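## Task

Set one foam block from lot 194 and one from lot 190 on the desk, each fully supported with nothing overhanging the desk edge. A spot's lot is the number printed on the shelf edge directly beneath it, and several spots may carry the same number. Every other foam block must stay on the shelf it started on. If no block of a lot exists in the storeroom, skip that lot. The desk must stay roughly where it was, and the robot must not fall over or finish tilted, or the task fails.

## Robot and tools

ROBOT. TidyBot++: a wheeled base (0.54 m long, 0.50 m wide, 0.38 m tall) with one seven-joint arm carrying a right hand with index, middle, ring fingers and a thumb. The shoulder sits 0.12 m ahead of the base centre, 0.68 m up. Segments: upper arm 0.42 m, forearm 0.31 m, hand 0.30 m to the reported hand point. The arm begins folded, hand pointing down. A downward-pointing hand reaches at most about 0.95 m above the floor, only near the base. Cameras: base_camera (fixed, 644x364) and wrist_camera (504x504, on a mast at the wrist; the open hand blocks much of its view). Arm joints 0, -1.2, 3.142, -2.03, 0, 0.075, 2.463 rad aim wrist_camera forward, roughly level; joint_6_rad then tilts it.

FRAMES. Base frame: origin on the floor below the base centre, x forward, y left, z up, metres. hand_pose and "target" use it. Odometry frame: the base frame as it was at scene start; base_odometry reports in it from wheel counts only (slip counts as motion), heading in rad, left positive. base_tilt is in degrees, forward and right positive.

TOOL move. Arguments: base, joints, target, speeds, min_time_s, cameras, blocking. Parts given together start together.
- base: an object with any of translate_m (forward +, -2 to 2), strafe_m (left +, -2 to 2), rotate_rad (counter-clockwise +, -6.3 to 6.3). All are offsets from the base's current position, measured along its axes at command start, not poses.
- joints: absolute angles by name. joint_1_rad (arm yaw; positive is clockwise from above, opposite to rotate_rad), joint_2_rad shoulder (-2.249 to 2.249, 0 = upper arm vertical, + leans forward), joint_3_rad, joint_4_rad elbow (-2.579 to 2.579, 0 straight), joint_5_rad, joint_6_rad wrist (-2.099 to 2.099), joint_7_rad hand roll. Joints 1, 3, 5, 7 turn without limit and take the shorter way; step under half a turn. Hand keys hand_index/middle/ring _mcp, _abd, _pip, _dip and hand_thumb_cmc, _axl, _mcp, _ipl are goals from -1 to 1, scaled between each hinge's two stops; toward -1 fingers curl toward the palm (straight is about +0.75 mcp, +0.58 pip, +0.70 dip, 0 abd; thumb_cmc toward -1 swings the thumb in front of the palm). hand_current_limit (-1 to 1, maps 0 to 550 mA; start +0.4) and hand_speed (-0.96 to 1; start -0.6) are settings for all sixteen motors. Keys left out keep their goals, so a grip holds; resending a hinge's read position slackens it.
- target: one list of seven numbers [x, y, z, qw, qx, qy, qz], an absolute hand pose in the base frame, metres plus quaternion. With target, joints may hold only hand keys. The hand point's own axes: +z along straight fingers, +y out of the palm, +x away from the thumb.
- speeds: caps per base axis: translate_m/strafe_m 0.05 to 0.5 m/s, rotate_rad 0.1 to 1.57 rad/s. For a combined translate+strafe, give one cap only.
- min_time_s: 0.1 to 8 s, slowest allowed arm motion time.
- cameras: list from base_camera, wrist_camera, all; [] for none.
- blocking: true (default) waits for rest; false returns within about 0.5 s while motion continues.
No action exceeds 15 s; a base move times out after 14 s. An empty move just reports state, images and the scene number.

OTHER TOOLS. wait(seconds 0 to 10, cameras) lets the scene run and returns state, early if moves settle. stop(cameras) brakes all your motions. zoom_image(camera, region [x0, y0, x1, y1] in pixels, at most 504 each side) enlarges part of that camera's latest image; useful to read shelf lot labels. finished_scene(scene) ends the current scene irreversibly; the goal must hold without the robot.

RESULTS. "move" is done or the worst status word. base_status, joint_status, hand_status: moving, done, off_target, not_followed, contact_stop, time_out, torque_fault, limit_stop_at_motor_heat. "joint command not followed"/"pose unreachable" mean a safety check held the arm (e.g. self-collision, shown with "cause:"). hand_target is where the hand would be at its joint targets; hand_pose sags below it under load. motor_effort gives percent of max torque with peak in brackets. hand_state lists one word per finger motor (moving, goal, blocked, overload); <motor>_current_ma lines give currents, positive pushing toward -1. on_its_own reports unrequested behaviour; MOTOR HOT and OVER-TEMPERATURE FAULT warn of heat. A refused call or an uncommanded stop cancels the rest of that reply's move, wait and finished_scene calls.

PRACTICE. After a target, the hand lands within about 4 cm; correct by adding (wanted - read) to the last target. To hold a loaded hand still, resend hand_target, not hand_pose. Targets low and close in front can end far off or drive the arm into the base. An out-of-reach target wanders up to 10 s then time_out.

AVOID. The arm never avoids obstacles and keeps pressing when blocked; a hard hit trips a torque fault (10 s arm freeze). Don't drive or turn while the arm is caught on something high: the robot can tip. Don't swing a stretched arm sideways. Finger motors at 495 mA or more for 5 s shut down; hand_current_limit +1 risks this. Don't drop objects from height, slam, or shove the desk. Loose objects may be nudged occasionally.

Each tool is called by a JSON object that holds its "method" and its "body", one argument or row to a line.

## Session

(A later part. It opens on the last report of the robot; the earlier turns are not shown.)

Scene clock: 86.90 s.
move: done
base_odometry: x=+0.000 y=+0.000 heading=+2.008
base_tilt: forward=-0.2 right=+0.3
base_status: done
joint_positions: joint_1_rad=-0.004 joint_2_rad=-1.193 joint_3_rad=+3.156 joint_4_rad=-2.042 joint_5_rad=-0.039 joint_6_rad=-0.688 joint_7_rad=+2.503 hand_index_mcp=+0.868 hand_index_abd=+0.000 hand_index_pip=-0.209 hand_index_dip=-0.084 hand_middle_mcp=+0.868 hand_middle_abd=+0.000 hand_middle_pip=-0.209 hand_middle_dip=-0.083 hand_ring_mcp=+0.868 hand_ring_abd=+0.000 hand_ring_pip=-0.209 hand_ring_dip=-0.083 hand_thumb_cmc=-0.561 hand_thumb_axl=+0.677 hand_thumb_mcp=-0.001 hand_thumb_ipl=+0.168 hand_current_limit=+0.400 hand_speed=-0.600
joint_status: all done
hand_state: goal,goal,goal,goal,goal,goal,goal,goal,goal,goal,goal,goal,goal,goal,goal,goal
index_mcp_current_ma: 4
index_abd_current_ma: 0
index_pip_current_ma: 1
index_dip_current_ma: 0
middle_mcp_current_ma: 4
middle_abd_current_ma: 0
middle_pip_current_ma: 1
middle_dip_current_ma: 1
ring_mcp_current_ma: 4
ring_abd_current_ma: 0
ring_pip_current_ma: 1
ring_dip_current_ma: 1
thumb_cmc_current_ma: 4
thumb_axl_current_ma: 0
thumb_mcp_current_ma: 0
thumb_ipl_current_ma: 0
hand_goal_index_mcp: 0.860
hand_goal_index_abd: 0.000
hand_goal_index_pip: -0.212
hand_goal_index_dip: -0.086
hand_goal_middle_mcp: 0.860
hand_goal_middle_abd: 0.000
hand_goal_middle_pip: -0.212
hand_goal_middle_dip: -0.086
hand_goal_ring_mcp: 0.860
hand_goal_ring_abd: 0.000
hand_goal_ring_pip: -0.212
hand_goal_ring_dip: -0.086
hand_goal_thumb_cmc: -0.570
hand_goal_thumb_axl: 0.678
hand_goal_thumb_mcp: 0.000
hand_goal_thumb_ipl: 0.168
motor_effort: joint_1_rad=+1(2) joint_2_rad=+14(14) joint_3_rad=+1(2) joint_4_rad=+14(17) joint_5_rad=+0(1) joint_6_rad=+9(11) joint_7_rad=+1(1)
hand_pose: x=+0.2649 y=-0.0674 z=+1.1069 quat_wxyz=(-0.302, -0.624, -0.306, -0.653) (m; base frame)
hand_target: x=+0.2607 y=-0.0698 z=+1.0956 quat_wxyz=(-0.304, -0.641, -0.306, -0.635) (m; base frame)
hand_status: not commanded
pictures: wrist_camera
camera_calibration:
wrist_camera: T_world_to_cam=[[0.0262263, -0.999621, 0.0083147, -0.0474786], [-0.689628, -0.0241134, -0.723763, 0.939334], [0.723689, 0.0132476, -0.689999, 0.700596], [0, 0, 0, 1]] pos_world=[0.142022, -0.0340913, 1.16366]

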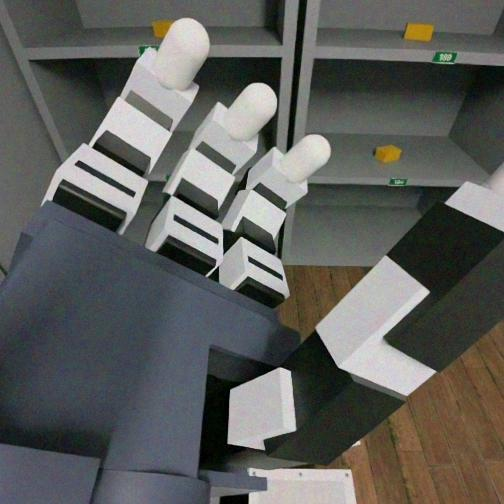

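{"method": "move", "body": {
  "base": {"rotate_rad": 0.8},
  "joints": {"joint_6_rad": -0.2},
  "cameras": ["wrist_camera", "base_camera"]
}}

{"method": "move", "body": {
  "base": {"rotate_rad": 1.2},
  "cameras": ["wrist_camera", "base_camera"]
}}

{"method": "move", "body": {
  "base": {"rotate_rad": 0.9},
  "cameras": ["wrist_camera", "base_camera"]
}}

Scene clock: 110.77 s.
move: done
base_odometry: x=+0.000 y=+0.000 heading=+2.807
base_tilt: forward=-0.2 right=+0.3
base_status: done
joint_positions: joint_1_rad=-0.004 joint_2_rad=-1.193 joint_3_rad=+3.155 joint_4_rad=-2.042 joint_5_rad=-0.039 joint_6_rad=-0.281 joint_7_rad=+2.503 hand_index_mcp=+0.868 hand_index_abd=+0.000 hand_index_pip=-0.209 hand_index_dip=-0.084 hand_middle_mcp=+0.868 hand_middle_abd=+0.000 hand_middle_pip=-0.209 hand_middle_dip=-0.083 hand_ring_mcp=+0.868 hand_ring_abd=+0.000 hand_ring_pip=-0.209 hand_ring_dip=-0.083 hand_thumb_cmc=-0.561 hand_thumb_axl=+0.677 hand_thumb_mcp=-0.001 hand_thumb_ipl=+0.168 hand_current_limit=+0.400 hand_speed=-0.600
joint_status: all done
hand_state: goal,goal,goal,goal,goal,goal,goal,goal,goal,goal,goal,goal,goal,goal,goal,goal
index_mcp_current_ma: 4
index_abd_current_ma: 0
index_pip_current_ma: 1
index_dip_current_ma: 0
middle_mcp_current_ma: 4
middle_abd_current_ma: 0
middle_pip_current_ma: 1
middle_dip_current_ma: 1
ring_mcp_current_ma: 4
ring_abd_current_ma: 0
ring_pip_current_ma: 1
ring_dip_current_ma: 1
thumb_cmc_current_ma: 4
thumb_axl_current_ma: 0
thumb_mcp_current_ma: 0
thumb_ipl_current_ma: 0
hand_goal_index_mcp: 0.860
hand_goal_index_abd: 0.000
hand_goal_index_pip: -0.212
hand_goal_index_dip: -0.086
hand_goal_middle_mcp: 0.860
hand_goal_middle_abd: 0.000
hand_goal_middle_pip: -0.212
hand_goal_middle_dip: -0.086
hand_goal_ring_mcp: 0.860
hand_goal_ring_abd: 0.000
hand_goal_ring_pip: -0.212
hand_goal_ring_dip: -0.086
hand_goal_thumb_cmc: -0.570
hand_goal_thumb_axl: 0.678
hand_goal_thumb_mcp: 0.000
hand_goal_thumb_ipl: 0.168
motor_effort: joint_1_rad=+1(2) joint_2_rad=+14(16) joint_3_rad=+1(1) joint_4_rad=+13(16) joint_5_rad=+0(1) joint_6_rad=+8(11) joint_7_rad=+0(1)
hand_pose: x=+0.2147 y=-0.0733 z=+1.2202 quat_wxyz=(-0.360, -0.483, -0.230, -0.764) (m; base frame)
hand_target: x=+0.1905 y=-0.0699 z=+1.2461 quat_wxyz=(-0.375, -0.444, -0.212, -0.785) (m; base frame)
hand_status: not commanded
pictures: base_camera, wrist_camera
camera_calibration:
wrist_camera: T_world_to_cam=[[0.00598728, -0.999969, 0.00517396, -0.0448265], [-0.346851, -0.00692954, -0.937895, 1.17548], [0.937901, 0.00382084, -0.346881, 0.349777], [0, 0, 0, 1]] pos_world=[0.0799291, -0.038016, 1.22404]

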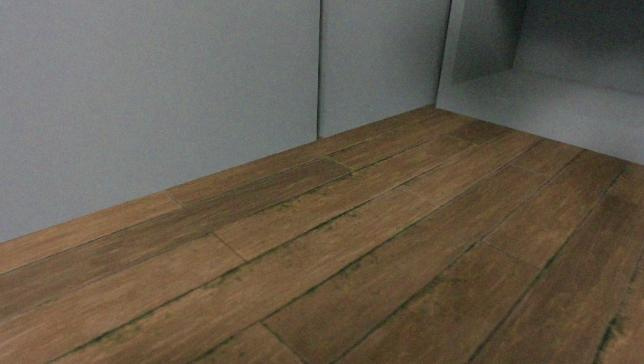

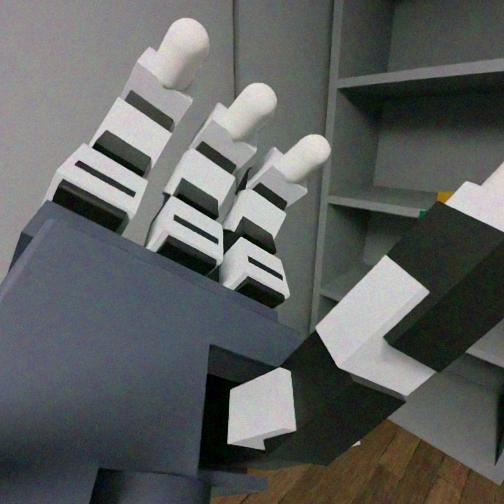

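Scene clock: 112.80 s.
move: done
base_odometry: x=+0.000 y=+0.000 heading=-2.278
base_tilt: forward=-0.2 right=+0.3
base_status: done
joint_positions: joint_1_rad=-0.004 joint_2_rad=-1.193 joint_3_rad=+3.155 joint_4_rad=-2.042 joint_5_rad=-0.039 joint_6_rad=-0.281 joint_7_rad=+2.503 hand_index_mcp=+0.868 hand_index_abd=+0.000 hand_index_pip=-0.209 hand_index_dip=-0.084 hand_middle_mcp=+0.868 hand_middle_abd=+0.000 hand_middle_pip=-0.209 hand_middle_dip=-0.083 hand_ring_mcp=+0.868 hand_ring_abd=+0.000 hand_ring_pip=-0.209 hand_ring_dip=-0.083 hand_thumb_cmc=-0.561 hand_thumb_axl=+0.677 hand_thumb_mcp=-0.001 hand_thumb_ipl=+0.168 hand_current_limit=+0.400 hand_speed=-0.600
joint_status: not commanded
hand_state: goal,goal,goal,goal,goal,goal,goal,goal,goal,goal,goal,goal,goal,goal,goal,goal
index_mcp_current_ma: 4
index_abd_current_ma: 0
index_pip_current_ma: 1
index_dip_current_ma: 0
middle_mcp_current_ma: 4
middle_abd_current_ma: 0
middle_pip_current_ma: 1
middle_dip_current_ma: 1
ring_mcp_current_ma: 4
ring_abd_current_ma: 0
ring_pip_current_ma: 1
ring_dip_current_ma: 1
thumb_cmc_current_ma: 4
thumb_axl_current_ma: 0
thumb_mcp_current_ma: 0
thumb_ipl_current_ma: 0
hand_goal_index_mcp: 0.860
hand_goal_index_abd: 0.000
hand_goal_index_pip: -0.212
hand_goal_index_dip: -0.086
hand_goal_middle_mcp: 0.860
hand_goal_middle_abd: 0.000
hand_goal_middle_pip: -0.212
hand_goal_middle_dip: -0.086
hand_goal_ring_mcp: 0.860
hand_goal_ring_abd: 0.000
hand_goal_ring_pip: -0.212
hand_goal_ring_dip: -0.086
hand_goal_thumb_cmc: -0.570
hand_goal_thumb_axl: 0.678
hand_goal_thumb_mcp: 0.000
hand_goal_thumb_ipl: 0.168
motor_effort: joint_1_rad=+0(2) joint_2_rad=+14(15) joint_3_rad=+1(1) joint_4_rad=+13(14) joint_5_rad=+0(0) joint_6_rad=+8(8) joint_7_rad=+1(1)
hand_pose: x=+0.2147 y=-0.0733 z=+1.2202 quat_wxyz=(-0.360, -0.483, -0.230, -0.764) (m; base frame)
hand_target: x=+0.1905 y=-0.0699 z=+1.2461 quat_wxyz=(-0.375, -0.444, -0.212, -0.785) (m; base frame)
hand_status: not commanded
pictures: base_camera, wrist_camera
camera_calibration:
wrist_camera: T_world_to_cam=[[0.00602212, -0.999968, 0.00526769, -0.0448438], [-0.346851, -0.00702954, -0.937894, 1.17548], [0.937901, 0.00382101, -0.346882, 0.349777], [0, 0, 0, 1]] pos_world=[0.0799291, -0.0379158, 1.22404]

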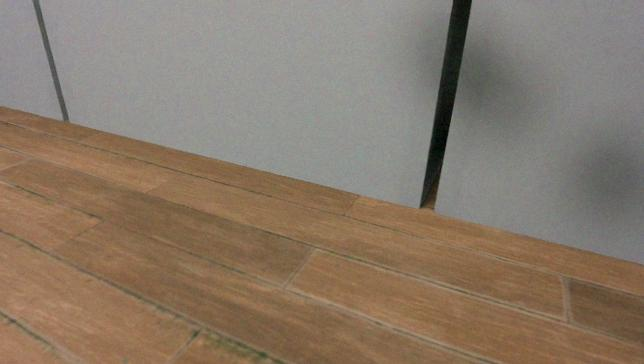

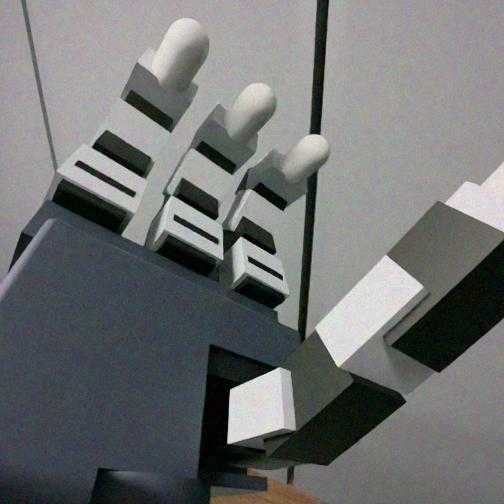

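Scene clock: 114.60 s.
move: done
base_odometry: x=+0.000 y=+0.000 heading=-1.379
base_tilt: forward=-0.2 right=+0.3
base_status: done
joint_positions: joint_1_rad=-0.004 joint_2_rad=-1.193 joint_3_rad=+3.155 joint_4_rad=-2.042 joint_5_rad=-0.039 joint_6_rad=-0.281 joint_7_rad=+2.503 hand_index_mcp=+0.868 hand_index_abd=+0.000 hand_index_pip=-0.209 hand_index_dip=-0.084 hand_middle_mcp=+0.868 hand_middle_abd=+0.000 hand_middle_pip=-0.209 hand_middle_dip=-0.083 hand_ring_mcp=+0.868 hand_ring_abd=+0.000 hand_ring_pip=-0.209 hand_ring_dip=-0.083 hand_thumb_cmc=-0.561 hand_thumb_axl=+0.677 hand_thumb_mcp=-0.001 hand_thumb_ipl=+0.168 hand_current_limit=+0.400 hand_speed=-0.600
joint_status: not commanded
hand_state: goal,goal,goal,goal,goal,goal,goal,goal,goal,goal,goal,goal,goal,goal,goal,goal
index_mcp_current_ma: 4
index_abd_current_ma: 0
index_pip_current_ma: 1
index_dip_current_ma: 0
middle_mcp_current_ma: 4
middle_abd_current_ma: 0
middle_pip_current_ma: 1
middle_dip_current_ma: 1
ring_mcp_current_ma: 4
ring_abd_current_ma: 0
ring_pip_current_ma: 1
ring_dip_current_ma: 1
thumb_cmc_current_ma: 4
thumb_axl_current_ma: 0
thumb_mcp_current_ma: 0
thumb_ipl_current_ma: 0
hand_goal_index_mcp: 0.860
hand_goal_index_abd: 0.000
hand_goal_index_pip: -0.212
hand_goal_index_dip: -0.086
hand_goal_middle_mcp: 0.860
hand_goal_middle_abd: 0.000
hand_goal_middle_pip: -0.212
hand_goal_middle_dip: -0.086
hand_goal_ring_mcp: 0.860
hand_goal_ring_abd: 0.000
hand_goal_ring_pip: -0.212
hand_goal_ring_dip: -0.086
hand_goal_thumb_cmc: -0.570
hand_goal_thumb_axl: 0.678
hand_goal_thumb_mcp: 0.000
hand_goal_thumb_ipl: 0.168
motor_effort: joint_1_rad=+1(2) joint_2_rad=+14(15) joint_3_rad=+1(1) joint_4_rad=+13(14) joint_5_rad=+0(0) joint_6_rad=+8(8) joint_7_rad=+1(1)
hand_pose: x=+0.2147 y=-0.0733 z=+1.2202 quat_wxyz=(-0.360, -0.483, -0.230, -0.764) (m; base frame)
hand_target: x=+0.1905 y=-0.0699 z=+1.2461 quat_wxyz=(-0.375, -0.444, -0.212, -0.785) (m; base frame)
hand_status: not commanded
pictures: base_camera, wrist_camera
camera_calibration:
wrist_camera: T_world_to_cam=[[0.00602212, -0.999968, 0.00526769, -0.0448438], [-0.346851, -0.00702954, -0.937894, 1.17548], [0.937901, 0.00382101, -0.346882, 0.349777], [0, 0, 0, 1]] pos_world=[0.0799291, -0.0379158, 1.22404]

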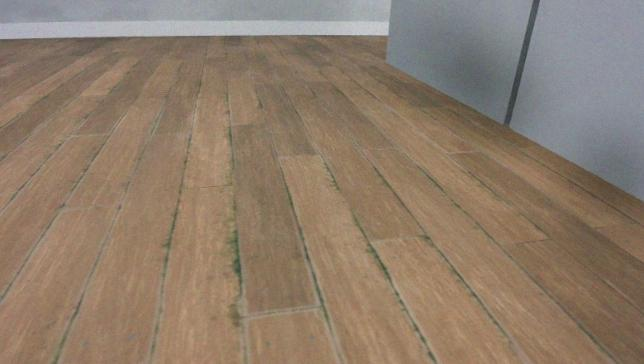

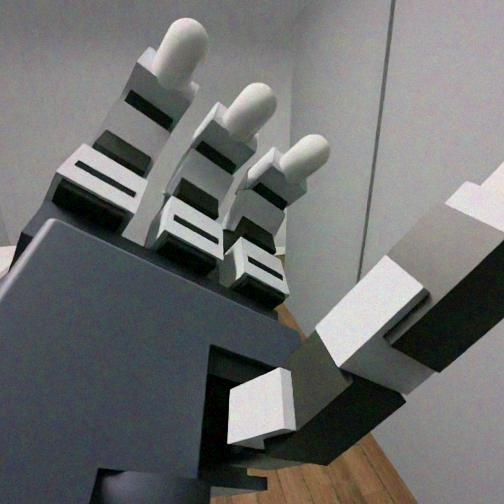

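{"method": "move", "body": {
  "base": {"rotate_rad": 0.249}
}}

{"method": "move", "body": {
  "base": {"translate_m": 2.0},
  "cameras": ["wrist_camera", "base_camera"]
}}

Scene clock: 150.93 s.
move: done
base_odometry: x=+0.000 y=+0.000 heading=-1.132
base_tilt: forward=-0.2 right=+0.3
base_status: done
joint_positions: joint_1_rad=-0.004 joint_2_rad=-1.193 joint_3_rad=+3.155 joint_4_rad=-2.042 joint_5_rad=-0.039 joint_6_rad=-0.281 joint_7_rad=+2.503 hand_index_mcp=+0.868 hand_index_abd=+0.000 hand_index_pip=-0.209 hand_index_dip=-0.084 hand_middle_mcp=+0.868 hand_middle_abd=+0.000 hand_middle_pip=-0.209 hand_middle_dip=-0.083 hand_ring_mcp=+0.868 hand_ring_abd=+0.000 hand_ring_pip=-0.209 hand_ring_dip=-0.083 hand_thumb_cmc=-0.561 hand_thumb_axl=+0.677 hand_thumb_mcp=-0.001 hand_thumb_ipl=+0.168 hand_current_limit=+0.400 hand_speed=-0.600
joint_status: not commanded
hand_state: goal,goal,goal,goal,goal,goal,goal,goal,goal,goal,goal,goal,goal,goal,goal,goal
index_mcp_current_ma: 4
index_abd_current_ma: 0
index_pip_current_ma: 1
index_dip_current_ma: 0
middle_mcp_current_ma: 4
middle_abd_current_ma: 0
middle_pip_current_ma: 1
middle_dip_current_ma: 1
ring_mcp_current_ma: 4
ring_abd_current_ma: 0
ring_pip_current_ma: 1
ring_dip_current_ma: 1
thumb_cmc_current_ma: 4
thumb_axl_current_ma: 0
thumb_mcp_current_ma: 0
thumb_ipl_current_ma: 0
hand_goal_index_mcp: 0.860
hand_goal_index_abd: 0.000
hand_goal_index_pip: -0.212
hand_goal_index_dip: -0.086
hand_goal_middle_mcp: 0.860
hand_goal_middle_abd: 0.000
hand_goal_middle_pip: -0.212
hand_goal_middle_dip: -0.086
hand_goal_ring_mcp: 0.860
hand_goal_ring_abd: 0.000
hand_goal_ring_pip: -0.212
hand_goal_ring_dip: -0.086
hand_goal_thumb_cmc: -0.570
hand_goal_thumb_axl: 0.678
hand_goal_thumb_mcp: 0.000
hand_goal_thumb_ipl: 0.168
motor_effort: joint_1_rad=+1(2) joint_2_rad=+14(14) joint_3_rad=+1(1) joint_4_rad=+13(14) joint_5_rad=+0(0) joint_6_rad=+8(8) joint_7_rad=+0(1)
hand_pose: x=+0.2147 y=-0.0733 z=+1.2202 quat_wxyz=(-0.360, -0.483, -0.230, -0.764) (m; base frame)
hand_target: x=+0.1905 y=-0.0699 z=+1.2461 quat_wxyz=(-0.375, -0.444, -0.212, -0.785) (m; base frame)
hand_status: not commanded
pictures: none

Scene clock: 155.87 s.
move: done
base_odometry: x=+0.850 y=-1.810 heading=-1.131
base_tilt: forward=-0.2 right=+0.3
base_status: done
joint_positions: joint_1_rad=-0.004 joint_2_rad=-1.196 joint_3_rad=+3.155 joint_4_rad=-2.042 joint_5_rad=-0.039 joint_6_rad=-0.281 joint_7_rad=+2.503 hand_index_mcp=+0.868 hand_index_abd=+0.000 hand_index_pip=-0.209 hand_index_dip=-0.084 hand_middle_mcp=+0.868 hand_middle_abd=+0.000 hand_middle_pip=-0.209 hand_middle_dip=-0.083 hand_ring_mcp=+0.868 hand_ring_abd=+0.000 hand_ring_pip=-0.209 hand_ring_dip=-0.083 hand_thumb_cmc=-0.561 hand_thumb_axl=+0.677 hand_thumb_mcp=-0.001 hand_thumb_ipl=+0.168 hand_current_limit=+0.400 hand_speed=-0.600
joint_status: not commanded
hand_state: goal,goal,goal,goal,goal,goal,goal,goal,goal,goal,goal,goal,goal,goal,goal,goal
index_mcp_current_ma: 4
index_abd_current_ma: 0
index_pip_current_ma: 1
index_dip_current_ma: 0
middle_mcp_current_ma: 4
middle_abd_current_ma: 0
middle_pip_current_ma: 1
middle_dip_current_ma: 1
ring_mcp_current_ma: 4
ring_abd_current_ma: 0
ring_pip_current_ma: 1
ring_dip_current_ma: 1
thumb_cmc_current_ma: 4
thumb_axl_current_ma: 0
thumb_mcp_current_ma: 0
thumb_ipl_current_ma: 0
hand_goal_index_mcp: 0.860
hand_goal_index_abd: 0.000
hand_goal_index_pip: -0.212
hand_goal_index_dip: -0.086
hand_goal_middle_mcp: 0.860
hand_goal_middle_abd: 0.000
hand_goal_middle_pip: -0.212
hand_goal_middle_dip: -0.086
hand_goal_ring_mcp: 0.860
hand_goal_ring_abd: 0.000
hand_goal_ring_pip: -0.212
hand_goal_ring_dip: -0.086
hand_goal_thumb_cmc: -0.570
hand_goal_thumb_axl: 0.678
hand_goal_thumb_mcp: 0.000
hand_goal_thumb_ipl: 0.168
motor_effort: joint_1_rad=+1(2) joint_2_rad=+13(18) joint_3_rad=+1(1) joint_4_rad=+13(15) joint_5_rad=+0(0) joint_6_rad=+8(8) joint_7_rad=+0(1)
hand_pose: x=+0.2132 y=-0.0733 z=+1.2205 quat_wxyz=(-0.361, -0.482, -0.230, -0.765) (m; base frame)
hand_target: x=+0.1905 y=-0.0699 z=+1.2461 quat_wxyz=(-0.375, -0.444, -0.212, -0.785) (m; base frame)
hand_status: not commanded
pictures: base_camera, wrist_camera
camera_calibration:
wrist_camera: T_world_to_cam=[[0.00600693, -0.999968, 0.005285, -0.0448547], [-0.344149, -0.00702953, -0.938889, 1.17596], [0.938896, 0.00382101, -0.34418, 0.347805], [0, 0, 0, 1]] pos_world=[0.0784226, -0.0379158, 1.22404]

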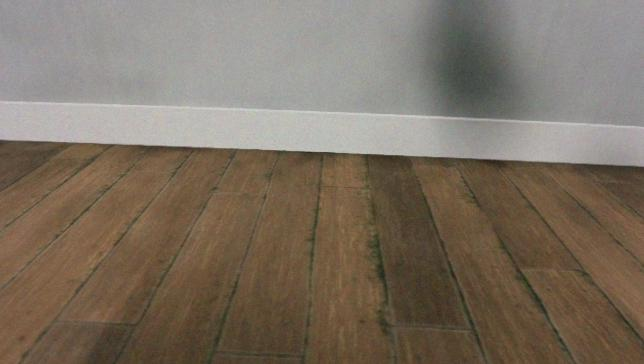

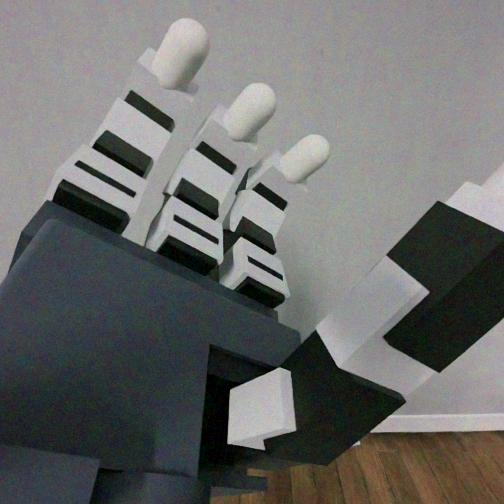

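{"method": "move", "body": {
  "base": {"translate_m": 0.5}
}}

{"method": "move", "body": {
  "base": {"rotate_rad": -1.6},
  "cameras": ["wrist_camera", "base_camera"]
}}

Scene clock: 170.43 s.
move: done
base_odometry: x=+1.063 y=-2.263 heading=-1.130
base_tilt: forward=-0.2 right=+0.3
base_status: done
joint_positions: joint_1_rad=-0.004 joint_2_rad=-1.196 joint_3_rad=+3.155 joint_4_rad=-2.042 joint_5_rad=-0.039 joint_6_rad=-0.281 joint_7_rad=+2.503 hand_index_mcp=+0.868 hand_index_abd=+0.000 hand_index_pip=-0.209 hand_index_dip=-0.084 hand_middle_mcp=+0.868 hand_middle_abd=+0.000 hand_middle_pip=-0.209 hand_middle_dip=-0.083 hand_ring_mcp=+0.868 hand_ring_abd=+0.000 hand_ring_pip=-0.209 hand_ring_dip=-0.083 hand_thumb_cmc=-0.561 hand_thumb_axl=+0.677 hand_thumb_mcp=-0.001 hand_thumb_ipl=+0.168 hand_current_limit=+0.400 hand_speed=-0.600
joint_status: not commanded
hand_state: goal,goal,goal,goal,goal,goal,goal,goal,goal,goal,goal,goal,goal,goal,goal,goal
index_mcp_current_ma: 4
index_abd_current_ma: 0
index_pip_current_ma: 1
index_dip_current_ma: 0
middle_mcp_current_ma: 4
middle_abd_current_ma: 0
middle_pip_current_ma: 1
middle_dip_current_ma: 1
ring_mcp_current_ma: 4
ring_abd_current_ma: 0
ring_pip_current_ma: 1
ring_dip_current_ma: 1
thumb_cmc_current_ma: 4
thumb_axl_current_ma: 0
thumb_mcp_current_ma: 0
thumb_ipl_current_ma: 0
hand_goal_index_mcp: 0.860
hand_goal_index_abd: 0.000
hand_goal_index_pip: -0.212
hand_goal_index_dip: -0.086
hand_goal_middle_mcp: 0.860
hand_goal_middle_abd: 0.000
hand_goal_middle_pip: -0.212
hand_goal_middle_dip: -0.086
hand_goal_ring_mcp: 0.860
hand_goal_ring_abd: 0.000
hand_goal_ring_pip: -0.212
hand_goal_ring_dip: -0.086
hand_goal_thumb_cmc: -0.570
hand_goal_thumb_axl: 0.678
hand_goal_thumb_mcp: 0.000
hand_goal_thumb_ipl: 0.168
motor_effort: joint_1_rad=+0(2) joint_2_rad=+14(16) joint_3_rad=+1(1) joint_4_rad=+14(16) joint_5_rad=+0(0) joint_6_rad=+8(9) joint_7_rad=+0(1)
hand_pose: x=+0.2134 y=-0.0733 z=+1.2205 quat_wxyz=(-0.361, -0.482, -0.230, -0.765) (m; base frame)
hand_target: x=+0.1905 y=-0.0699 z=+1.2461 quat_wxyz=(-0.375, -0.444, -0.212, -0.785) (m; base frame)
hand_status: not commanded
pictures: none

Scene clock: 172.73 s.
move: done
base_odometry: x=+1.063 y=-2.263 heading=-2.729
base_tilt: forward=-0.2 right=+0.3
base_status: done
joint_positions: joint_1_rad=-0.004 joint_2_rad=-1.196 joint_3_rad=+3.155 joint_4_rad=-2.042 joint_5_rad=-0.039 joint_6_rad=-0.281 joint_7_rad=+2.503 hand_index_mcp=+0.868 hand_index_abd=+0.000 hand_index_pip=-0.209 hand_index_dip=-0.084 hand_middle_mcp=+0.868 hand_middle_abd=+0.000 hand_middle_pip=-0.209 hand_middle_dip=-0.083 hand_ring_mcp=+0.868 hand_ring_abd=+0.000 hand_ring_pip=-0.209 hand_ring_dip=-0.083 hand_thumb_cmc=-0.561 hand_thumb_axl=+0.677 hand_thumb_mcp=-0.001 hand_thumb_ipl=+0.168 hand_current_limit=+0.400 hand_speed=-0.600
joint_status: not commanded
hand_state: goal,goal,goal,goal,goal,goal,goal,goal,goal,goal,goal,goal,goal,goal,goal,goal
index_mcp_current_ma: 4
index_abd_current_ma: 0
index_pip_current_ma: 1
index_dip_current_ma: 0
middle_mcp_current_ma: 4
middle_abd_current_ma: 0
middle_pip_current_ma: 1
middle_dip_current_ma: 1
ring_mcp_current_ma: 4
ring_abd_current_ma: 0
ring_pip_current_ma: 1
ring_dip_current_ma: 1
thumb_cmc_current_ma: 4
thumb_axl_current_ma: 0
thumb_mcp_current_ma: 0
thumb_ipl_current_ma: 0
hand_goal_index_mcp: 0.860
hand_goal_index_abd: 0.000
hand_goal_index_pip: -0.212
hand_goal_index_dip: -0.086
hand_goal_middle_mcp: 0.860
hand_goal_middle_abd: 0.000
hand_goal_middle_pip: -0.212
hand_goal_middle_dip: -0.086
hand_goal_ring_mcp: 0.860
hand_goal_ring_abd: 0.000
hand_goal_ring_pip: -0.212
hand_goal_ring_dip: -0.086
hand_goal_thumb_cmc: -0.570
hand_goal_thumb_axl: 0.678
hand_goal_thumb_mcp: 0.000
hand_goal_thumb_ipl: 0.168
motor_effort: joint_1_rad=+1(2) joint_2_rad=+14(15) joint_3_rad=+1(2) joint_4_rad=+13(14) joint_5_rad=+0(0) joint_6_rad=+8(8) joint_7_rad=+1(1)
hand_pose: x=+0.2134 y=-0.0733 z=+1.2205 quat_wxyz=(-0.361, -0.482, -0.230, -0.765) (m; base frame)
hand_target: x=+0.1905 y=-0.0699 z=+1.2461 quat_wxyz=(-0.375, -0.444, -0.212, -0.785) (m; base frame)
hand_status: not commanded
pictures: base_camera, wrist_camera
camera_calibration:
wrist_camera: T_world_to_cam=[[0.00600924, -0.999968, 0.00528229, -0.0448527], [-0.344534, -0.00702935, -0.938748, 1.17589], [0.938755, 0.00382124, -0.344565, 0.348098], [0, 0, 0, 1]] pos_world=[0.0786235, -0.0379158, 1.22404]

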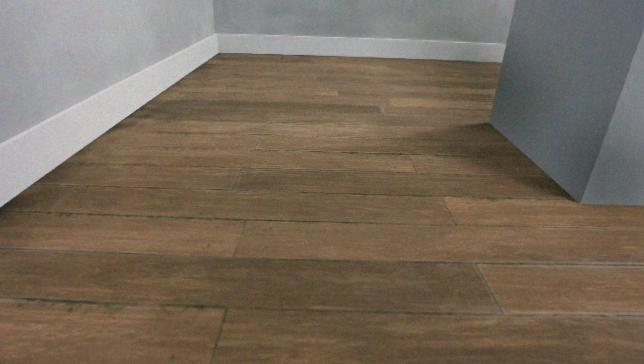

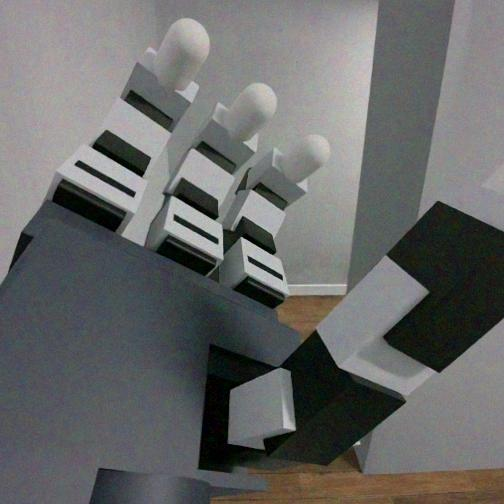

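{"method": "move", "body": {
  "base": {"translate_m": 1.78, "strafe_m": 0.05}
}}

{"method": "move", "body": {
  "base": {"rotate_rad": -1.75},
  "cameras": ["wrist_camera", "base_camera"]
}}

Scene clock: 204.17 s.
move: done
base_odometry: x=-0.547 y=-3.023 heading=-2.730
base_tilt: forward=-0.2 right=+0.3
base_status: done
joint_positions: joint_1_rad=-0.004 joint_2_rad=-1.198 joint_3_rad=+3.155 joint_4_rad=-2.042 joint_5_rad=-0.039 joint_6_rad=-0.281 joint_7_rad=+2.503 hand_index_mcp=+0.868 hand_index_abd=+0.000 hand_index_pip=-0.209 hand_index_dip=-0.084 hand_middle_mcp=+0.868 hand_middle_abd=+0.000 hand_middle_pip=-0.209 hand_middle_dip=-0.083 hand_ring_mcp=+0.868 hand_ring_abd=+0.000 hand_ring_pip=-0.209 hand_ring_dip=-0.083 hand_thumb_cmc=-0.561 hand_thumb_axl=+0.677 hand_thumb_mcp=-0.001 hand_thumb_ipl=+0.168 hand_current_limit=+0.400 hand_speed=-0.600
joint_status: not commanded
hand_state: goal,goal,goal,goal,goal,goal,goal,goal,goal,goal,goal,goal,goal,goal,goal,goal
index_mcp_current_ma: 4
index_abd_current_ma: 0
index_pip_current_ma: 1
index_dip_current_ma: 0
middle_mcp_current_ma: 4
middle_abd_current_ma: 0
middle_pip_current_ma: 1
middle_dip_current_ma: 1
ring_mcp_current_ma: 4
ring_abd_current_ma: 0
ring_pip_current_ma: 1
ring_dip_current_ma: 1
thumb_cmc_current_ma: 4
thumb_axl_current_ma: 0
thumb_mcp_current_ma: 0
thumb_ipl_current_ma: 0
hand_goal_index_mcp: 0.860
hand_goal_index_abd: 0.000
hand_goal_index_pip: -0.212
hand_goal_index_dip: -0.086
hand_goal_middle_mcp: 0.860
hand_goal_middle_abd: 0.000
hand_goal_middle_pip: -0.212
hand_goal_middle_dip: -0.086
hand_goal_ring_mcp: 0.860
hand_goal_ring_abd: 0.000
hand_goal_ring_pip: -0.212
hand_goal_ring_dip: -0.086
hand_goal_thumb_cmc: -0.570
hand_goal_thumb_axl: 0.678
hand_goal_thumb_mcp: 0.000
hand_goal_thumb_ipl: 0.168
motor_effort: joint_1_rad=+1(2) joint_2_rad=+14(17) joint_3_rad=+1(1) joint_4_rad=+13(14) joint_5_rad=+0(0) joint_6_rad=+8(8) joint_7_rad=+1(1)
hand_pose: x=+0.2123 y=-0.0733 z=+1.2207 quat_wxyz=(-0.361, -0.481, -0.230, -0.765) (m; base frame)
hand_target: x=+0.1905 y=-0.0699 z=+1.2461 quat_wxyz=(-0.375, -0.444, -0.212, -0.785) (m; base frame)
hand_status: not commanded
pictures: none

Scene clock: 206.57 s.
move: done
base_odometry: x=-0.547 y=-3.023 heading=+1.805
base_tilt: forward=-0.2 right=+0.3
base_status: done
joint_positions: joint_1_rad=-0.004 joint_2_rad=-1.198 joint_3_rad=+3.155 joint_4_rad=-2.042 joint_5_rad=-0.039 joint_6_rad=-0.281 joint_7_rad=+2.503 hand_index_mcp=+0.868 hand_index_abd=+0.000 hand_index_pip=-0.209 hand_index_dip=-0.084 hand_middle_mcp=+0.868 hand_middle_abd=+0.000 hand_middle_pip=-0.209 hand_middle_dip=-0.083 hand_ring_mcp=+0.868 hand_ring_abd=+0.000 hand_ring_pip=-0.209 hand_ring_dip=-0.083 hand_thumb_cmc=-0.561 hand_thumb_axl=+0.677 hand_thumb_mcp=-0.001 hand_thumb_ipl=+0.168 hand_current_limit=+0.400 hand_speed=-0.600
joint_status: not commanded
hand_state: goal,goal,goal,goal,goal,goal,goal,goal,goal,goal,goal,goal,goal,goal,goal,goal
index_mcp_current_ma: 4
index_abd_current_ma: 0
index_pip_current_ma: 1
index_dip_current_ma: 0
middle_mcp_current_ma: 4
middle_abd_current_ma: 0
middle_pip_current_ma: 1
middle_dip_current_ma: 1
ring_mcp_current_ma: 4
ring_abd_current_ma: 0
ring_pip_current_ma: 1
ring_dip_current_ma: 1
thumb_cmc_current_ma: 4
thumb_axl_current_ma: 0
thumb_mcp_current_ma: 0
thumb_ipl_current_ma: 0
hand_goal_index_mcp: 0.860
hand_goal_index_abd: 0.000
hand_goal_index_pip: -0.212
hand_goal_index_dip: -0.086
hand_goal_middle_mcp: 0.860
hand_goal_middle_abd: 0.000
hand_goal_middle_pip: -0.212
hand_goal_middle_dip: -0.086
hand_goal_ring_mcp: 0.860
hand_goal_ring_abd: 0.000
hand_goal_ring_pip: -0.212
hand_goal_ring_dip: -0.086
hand_goal_thumb_cmc: -0.570
hand_goal_thumb_axl: 0.678
hand_goal_thumb_mcp: 0.000
hand_goal_thumb_ipl: 0.168
motor_effort: joint_1_rad=+1(2) joint_2_rad=+15(15) joint_3_rad=+1(1) joint_4_rad=+13(14) joint_5_rad=+0(0) joint_6_rad=+8(8) joint_7_rad=+1(1)
hand_pose: x=+0.2123 y=-0.0733 z=+1.2207 quat_wxyz=(-0.361, -0.481, -0.230, -0.765) (m; base frame)
hand_target: x=+0.1905 y=-0.0699 z=+1.2461 quat_wxyz=(-0.375, -0.444, -0.212, -0.785) (m; base frame)
hand_status: not commanded
pictures: base_camera, wrist_camera
camera_calibration:
wrist_camera: T_world_to_cam=[[0.00599804, -0.999968, 0.00529551, -0.0448609], [-0.342544, -0.00702982, -0.939475, 1.17615], [0.939483, 0.00382107, -0.342575, 0.346609], [0, 0, 0, 1]] pos_world=[0.0775188, -0.0379158, 1.22394]

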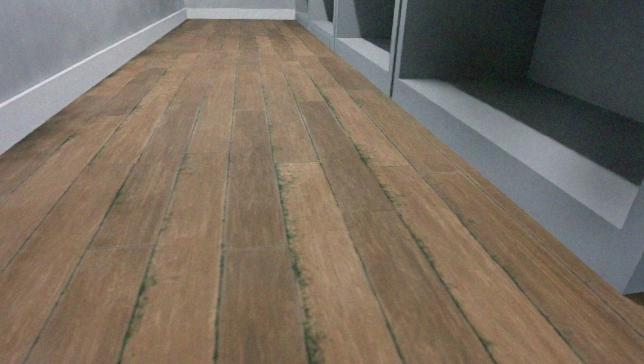

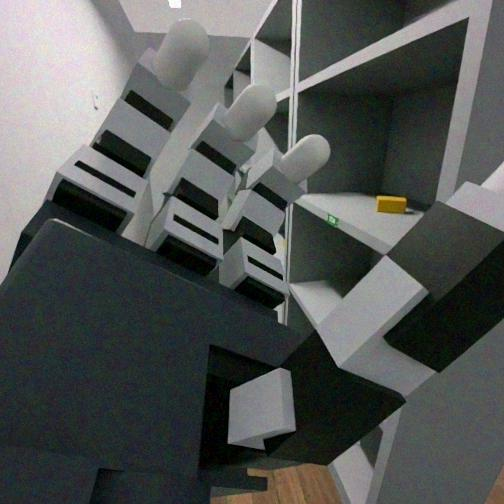

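{"method": "zoom_image", "body": {
  "camera": "wrist_camera",
  "region": [300, 180, 440, 320]
}}

{"method": "move", "body": {
  "joints": {"joint_6_rad": -0.6},
  "base": {"rotate_rad": -0.15},
  "cameras": ["wrist_camera"]
}}

{"method": "zoom_image", "body": {
  "camera": "wrist_camera",
  "region": [270, 40, 450, 220]
}}

Scaled by 3.600 from the camera's 504x504 image, which has a finer 720x720 frame.

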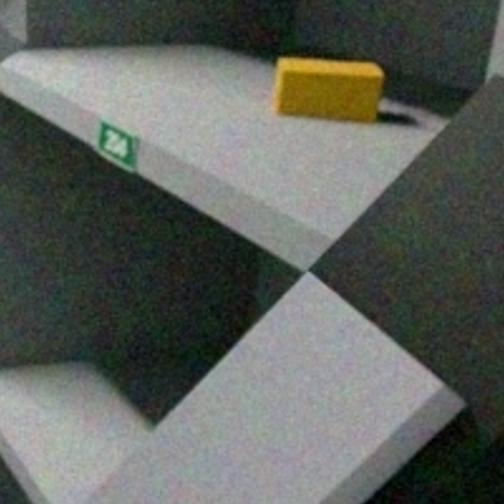

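Scene clock: 213.30 s.
move: done
base_odometry: x=-0.547 y=-3.023 heading=+1.657
base_tilt: forward=-0.2 right=+0.3
base_status: done
joint_positions: joint_1_rad=-0.004 joint_2_rad=-1.198 joint_3_rad=+3.155 joint_4_rad=-2.041 joint_5_rad=-0.039 joint_6_rad=-0.553 joint_7_rad=+2.503 hand_index_mcp=+0.868 hand_index_abd=+0.000 hand_index_pip=-0.209 hand_index_dip=-0.084 hand_middle_mcp=+0.868 hand_middle_abd=+0.000 hand_middle_pip=-0.209 hand_middle_dip=-0.083 hand_ring_mcp=+0.868 hand_ring_abd=+0.000 hand_ring_pip=-0.209 hand_ring_dip=-0.083 hand_thumb_cmc=-0.561 hand_thumb_axl=+0.677 hand_thumb_mcp=-0.001 hand_thumb_ipl=+0.168 hand_current_limit=+0.400 hand_speed=-0.600
joint_status: all done
hand_state: goal,goal,goal,goal,goal,goal,goal,goal,goal,goal,goal,goal,goal,goal,goal,goal
index_mcp_current_ma: 4
index_abd_current_ma: 0
index_pip_current_ma: 1
index_dip_current_ma: 0
middle_mcp_current_ma: 4
middle_abd_current_ma: 0
middle_pip_current_ma: 1
middle_dip_current_ma: 1
ring_mcp_current_ma: 4
ring_abd_current_ma: 0
ring_pip_current_ma: 1
ring_dip_current_ma: 1
thumb_cmc_current_ma: 4
thumb_axl_current_ma: 0
thumb_mcp_current_ma: 0
thumb_ipl_current_ma: 0
hand_goal_index_mcp: 0.860
hand_goal_index_abd: 0.000
hand_goal_index_pip: -0.212
hand_goal_index_dip: -0.086
hand_goal_middle_mcp: 0.860
hand_goal_middle_abd: 0.000
hand_goal_middle_pip: -0.212
hand_goal_middle_dip: -0.086
hand_goal_ring_mcp: 0.860
hand_goal_ring_abd: 0.000
hand_goal_ring_pip: -0.212
hand_goal_ring_dip: -0.086
hand_goal_thumb_cmc: -0.570
hand_goal_thumb_axl: 0.678
hand_goal_thumb_mcp: 0.000
hand_goal_thumb_ipl: 0.168
motor_effort: joint_1_rad=+1(2) joint_2_rad=+13(15) joint_3_rad=+1(1) joint_4_rad=+14(16) joint_5_rad=+0(0) joint_6_rad=+9(11) joint_7_rad=+1(1)
hand_pose: x=+0.2510 y=-0.0693 z=+1.1480 quat_wxyz=(-0.324, -0.578, -0.282, -0.694) (m; base frame)
hand_target: x=+0.2500 y=-0.0699 z=+1.1401 quat_wxyz=(-0.326, -0.592, -0.283, -0.681) (m; base frame)
hand_status: not commanded
pictures: wrist_camera
camera_calibration:
wrist_camera: T_world_to_cam=[[0.0192473, -0.999777, 0.00863772, -0.0478846], [-0.581194, -0.0182178, -0.813561, 1.0357], [0.813537, 0.0106387, -0.581415, 0.591673], [0, 0, 0, 1]] pos_world=[0.121517, -0.0353004, 1.18703]

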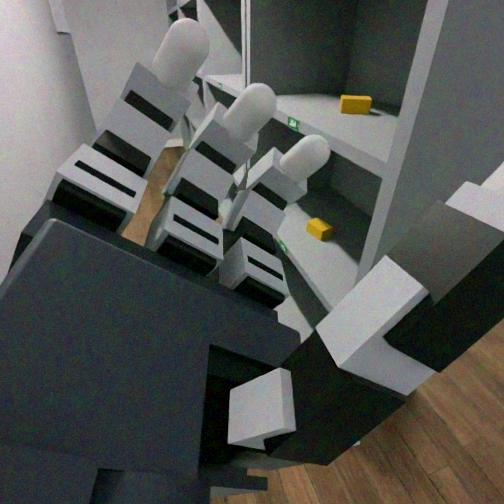

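Scaled by 2.800 from the camera's 504x504 image, which has a finer 720x720 frame.

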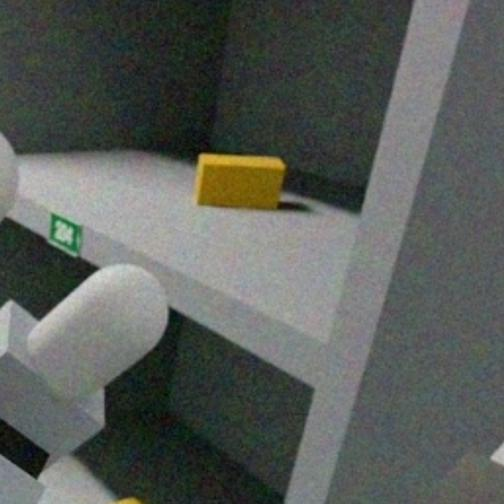

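{"method": "move", "body": {
  "base": {"translate_m": 0.42, "strafe_m": 0.15},
  "cameras": ["wrist_camera"]
}}

{"method": "zoom_image", "body": {
  "camera": "wrist_camera",
  "region": [200, 0, 504, 300]
}}

{"method": "move", "body": {
  "base": {"rotate_rad": -0.35},
  "cameras": ["wrist_camera"]
}}

{"method": "zoom_image", "body": {
  "camera": "wrist_camera",
  "region": [200, 0, 504, 300]
}}

Scene clock: 232.53 s.
move: done
base_odometry: x=-0.733 y=-2.617 heading=+1.656
base_tilt: forward=-0.2 right=+0.3
base_status: done
joint_positions: joint_1_rad=-0.004 joint_2_rad=-1.197 joint_3_rad=+3.155 joint_4_rad=-2.041 joint_5_rad=-0.039 joint_6_rad=-0.553 joint_7_rad=+2.503 hand_index_mcp=+0.868 hand_index_abd=+0.000 hand_index_pip=-0.209 hand_index_dip=-0.084 hand_middle_mcp=+0.868 hand_middle_abd=+0.000 hand_middle_pip=-0.209 hand_middle_dip=-0.083 hand_ring_mcp=+0.868 hand_ring_abd=+0.000 hand_ring_pip=-0.209 hand_ring_dip=-0.083 hand_thumb_cmc=-0.561 hand_thumb_axl=+0.677 hand_thumb_mcp=-0.001 hand_thumb_ipl=+0.168 hand_current_limit=+0.400 hand_speed=-0.600
joint_status: not commanded
hand_state: goal,goal,goal,goal,goal,goal,goal,goal,goal,goal,goal,goal,goal,goal,goal,goal
index_mcp_current_ma: 4
index_abd_current_ma: 0
index_pip_current_ma: 1
index_dip_current_ma: 0
middle_mcp_current_ma: 4
middle_abd_current_ma: 0
middle_pip_current_ma: 1
middle_dip_current_ma: 1
ring_mcp_current_ma: 4
ring_abd_current_ma: 0
ring_pip_current_ma: 1
ring_dip_current_ma: 1
thumb_cmc_current_ma: 4
thumb_axl_current_ma: 0
thumb_mcp_current_ma: 0
thumb_ipl_current_ma: 0
hand_goal_index_mcp: 0.860
hand_goal_index_abd: 0.000
hand_goal_index_pip: -0.212
hand_goal_index_dip: -0.086
hand_goal_middle_mcp: 0.860
hand_goal_middle_abd: 0.000
hand_goal_middle_pip: -0.212
hand_goal_middle_dip: -0.086
hand_goal_ring_mcp: 0.860
hand_goal_ring_abd: 0.000
hand_goal_ring_pip: -0.212
hand_goal_ring_dip: -0.086
hand_goal_thumb_cmc: -0.570
hand_goal_thumb_axl: 0.678
hand_goal_thumb_mcp: 0.000
hand_goal_thumb_ipl: 0.168
motor_effort: joint_1_rad=+0(2) joint_2_rad=+14(17) joint_3_rad=+1(2) joint_4_rad=+13(15) joint_5_rad=+0(1) joint_6_rad=+9(9) joint_7_rad=+0(1)
hand_pose: x=+0.2514 y=-0.0689 z=+1.1479 quat_wxyz=(-0.324, -0.578, -0.282, -0.694) (m; base frame)
hand_target: x=+0.2500 y=-0.0699 z=+1.1401 quat_wxyz=(-0.326, -0.592, -0.283, -0.681) (m; base frame)
hand_status: not commanded
pictures: wrist_camera
camera_calibration:
wrist_camera: T_world_to_cam=[[0.0194192, -0.999768, 0.00936676, -0.0483787], [-0.581824, -0.018919, -0.813095, 1.0355], [0.813083, 0.0103399, -0.582056, 0.592066], [0, 0, 0, 1]] pos_world=[0.122019, -0.0348987, 1.18703]

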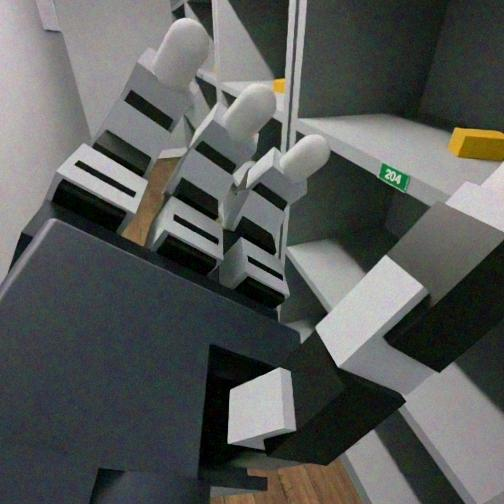

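Scaled by 1.658 from the camera's 504x504 image, which has a finer 720x720 frame.

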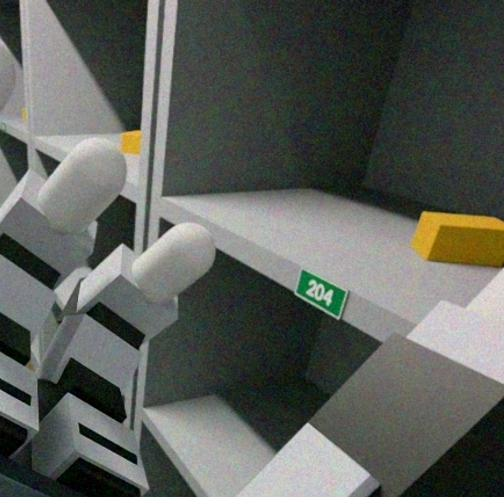

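Scene clock: 233.77 s.
move: done
base_odometry: x=-0.733 y=-2.617 heading=+1.308
base_tilt: forward=-0.2 right=+0.3
base_status: done
joint_positions: joint_1_rad=-0.004 joint_2_rad=-1.197 joint_3_rad=+3.155 joint_4_rad=-2.041 joint_5_rad=-0.039 joint_6_rad=-0.553 joint_7_rad=+2.503 hand_index_mcp=+0.868 hand_index_abd=+0.000 hand_index_pip=-0.209 hand_index_dip=-0.084 hand_middle_mcp=+0.868 hand_middle_abd=+0.000 hand_middle_pip=-0.209 hand_middle_dip=-0.083 hand_ring_mcp=+0.868 hand_ring_abd=+0.000 hand_ring_pip=-0.209 hand_ring_dip=-0.083 hand_thumb_cmc=-0.561 hand_thumb_axl=+0.677 hand_thumb_mcp=-0.001 hand_thumb_ipl=+0.168 hand_current_limit=+0.400 hand_speed=-0.600
joint_status: not commanded
hand_state: goal,goal,goal,goal,goal,goal,goal,goal,goal,goal,goal,goal,goal,goal,goal,goal
index_mcp_current_ma: 4
index_abd_current_ma: 0
index_pip_current_ma: 1
index_dip_current_ma: 0
middle_mcp_current_ma: 4
middle_abd_current_ma: 0
middle_pip_current_ma: 1
middle_dip_current_ma: 1
ring_mcp_current_ma: 4
ring_abd_current_ma: 0
ring_pip_current_ma: 1
ring_dip_current_ma: 1
thumb_cmc_current_ma: 4
thumb_axl_current_ma: 0
thumb_mcp_current_ma: 0
thumb_ipl_current_ma: 0
hand_goal_index_mcp: 0.860
hand_goal_index_abd: 0.000
hand_goal_index_pip: -0.212
hand_goal_index_dip: -0.086
hand_goal_middle_mcp: 0.860
hand_goal_middle_abd: 0.000
hand_goal_middle_pip: -0.212
hand_goal_middle_dip: -0.086
hand_goal_ring_mcp: 0.860
hand_goal_ring_abd: 0.000
hand_goal_ring_pip: -0.212
hand_goal_ring_dip: -0.086
hand_goal_thumb_cmc: -0.570
hand_goal_thumb_axl: 0.678
hand_goal_thumb_mcp: 0.000
hand_goal_thumb_ipl: 0.168
motor_effort: joint_1_rad=+0(2) joint_2_rad=+14(14) joint_3_rad=+1(2) joint_4_rad=+14(14) joint_5_rad=-1(1) joint_6_rad=+9(9) joint_7_rad=+0(1)
hand_pose: x=+0.2514 y=-0.0689 z=+1.1479 quat_wxyz=(-0.324, -0.578, -0.282, -0.694) (m; base frame)
hand_target: x=+0.2500 y=-0.0699 z=+1.1401 quat_wxyz=(-0.326, -0.592, -0.283, -0.681) (m; base frame)
hand_status: not commanded
pictures: wrist_camera
camera_calibration:
wrist_camera: T_world_to_cam=[[0.0193963, -0.999767, 0.00950629, -0.0485412], [-0.581824, -0.0190192, -0.813092, 1.03549], [0.813084, 0.01024, -0.582057, 0.592064], [0, 0, 0, 1]] pos_world=[0.122019, -0.0348984, 1.18703]

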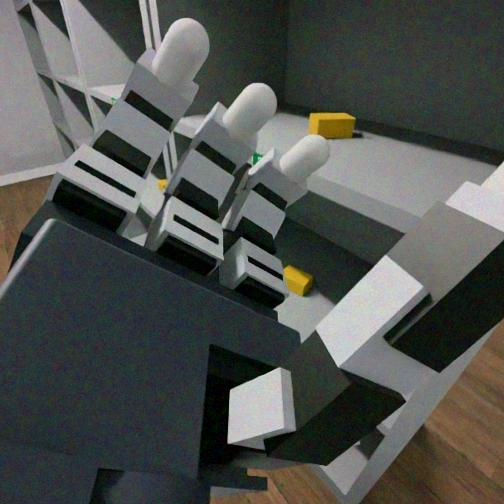

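Scaled by 1.658 from the camera's 504x504 image, which has a finer 720x720 frame.

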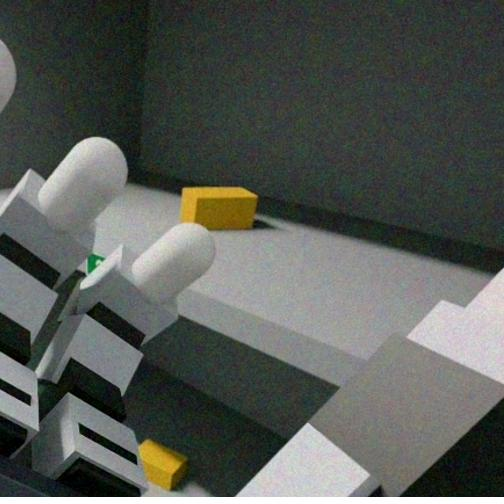

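{"method": "move", "body": {
  "base": {"rotate_rad": 0.3},
  "joints": {"joint_6_rad": -1.05},
  "cameras": ["wrist_camera"]
}}

{"method": "zoom_image", "body": {
  "camera": "wrist_camera",
  "region": [200, 0, 504, 300]
}}

Scene clock: 242.77 s.
move: done
base_odometry: x=-0.733 y=-2.617 heading=+1.607
base_tilt: forward=-0.2 right=+0.3
base_status: done
joint_positions: joint_1_rad=-0.004 joint_2_rad=-1.197 joint_3_rad=+3.154 joint_4_rad=-2.040 joint_5_rad=-0.038 joint_6_rad=-0.970 joint_7_rad=+2.503 hand_index_mcp=+0.868 hand_index_abd=+0.000 hand_index_pip=-0.209 hand_index_dip=-0.084 hand_middle_mcp=+0.868 hand_middle_abd=+0.000 hand_middle_pip=-0.209 hand_middle_dip=-0.083 hand_ring_mcp=+0.868 hand_ring_abd=+0.000 hand_ring_pip=-0.209 hand_ring_dip=-0.083 hand_thumb_cmc=-0.561 hand_thumb_axl=+0.677 hand_thumb_mcp=-0.001 hand_thumb_ipl=+0.168 hand_current_limit=+0.400 hand_speed=-0.600
joint_status: all done
hand_state: goal,goal,goal,goal,goal,goal,goal,goal,goal,goal,goal,goal,goal,goal,goal,goal
index_mcp_current_ma: 4
index_abd_current_ma: 0
index_pip_current_ma: 1
index_dip_current_ma: 0
middle_mcp_current_ma: 4
middle_abd_current_ma: 0
middle_pip_current_ma: 1
middle_dip_current_ma: 1
ring_mcp_current_ma: 4
ring_abd_current_ma: 0
ring_pip_current_ma: 1
ring_dip_current_ma: 1
thumb_cmc_current_ma: 4
thumb_axl_current_ma: 0
thumb_mcp_current_ma: 0
thumb_ipl_current_ma: 0
hand_goal_index_mcp: 0.860
hand_goal_index_abd: 0.000
hand_goal_index_pip: -0.212
hand_goal_index_dip: -0.086
hand_goal_middle_mcp: 0.860
hand_goal_middle_abd: 0.000
hand_goal_middle_pip: -0.212
hand_goal_middle_dip: -0.086
hand_goal_ring_mcp: 0.860
hand_goal_ring_abd: 0.000
hand_goal_ring_pip: -0.212
hand_goal_ring_dip: -0.086
hand_goal_thumb_cmc: -0.570
hand_goal_thumb_axl: 0.678
hand_goal_thumb_mcp: 0.000
hand_goal_thumb_ipl: 0.168
motor_effort: joint_1_rad=+1(2) joint_2_rad=+13(15) joint_3_rad=+1(2) joint_4_rad=+14(16) joint_5_rad=+0(1) joint_6_rad=+9(11) joint_7_rad=+1(1)
hand_pose: x=+0.2695 y=-0.0633 z=+1.0231 quat_wxyz=(-0.256, -0.704, -0.351, -0.561) (m; base frame)
hand_target: x=+0.2618 y=-0.0698 z=+1.0041 quat_wxyz=(-0.254, -0.729, -0.348, -0.532) (m; base frame)
hand_status: not commanded
pictures: wrist_camera
camera_calibration:
wrist_camera: T_world_to_cam=[[0.0400851, -0.999168, 0.00747656, -0.0456085], [-0.860003, -0.0383096, -0.508849, 0.707053], [0.508712, 0.0139674, -0.860824, 0.872048], [0, 0, 0, 1]] pos_world=[0.166274, -0.0306639, 1.1108]

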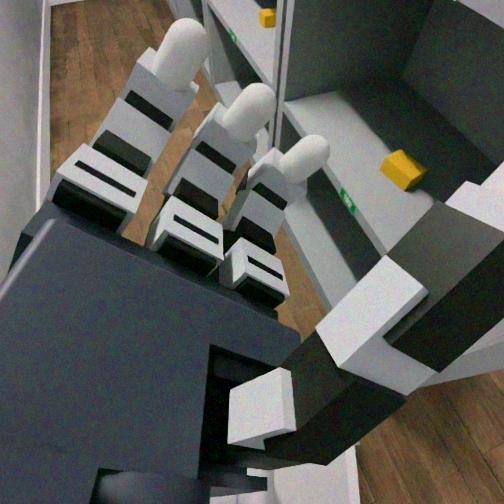

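Scaled by 1.658 from the camera's 504x504 image, which has a finer 720x720 frame.

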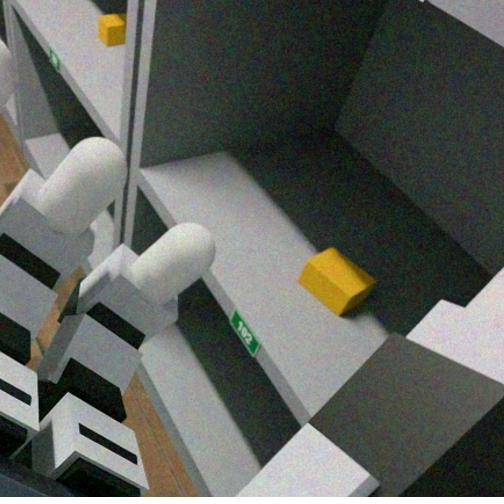

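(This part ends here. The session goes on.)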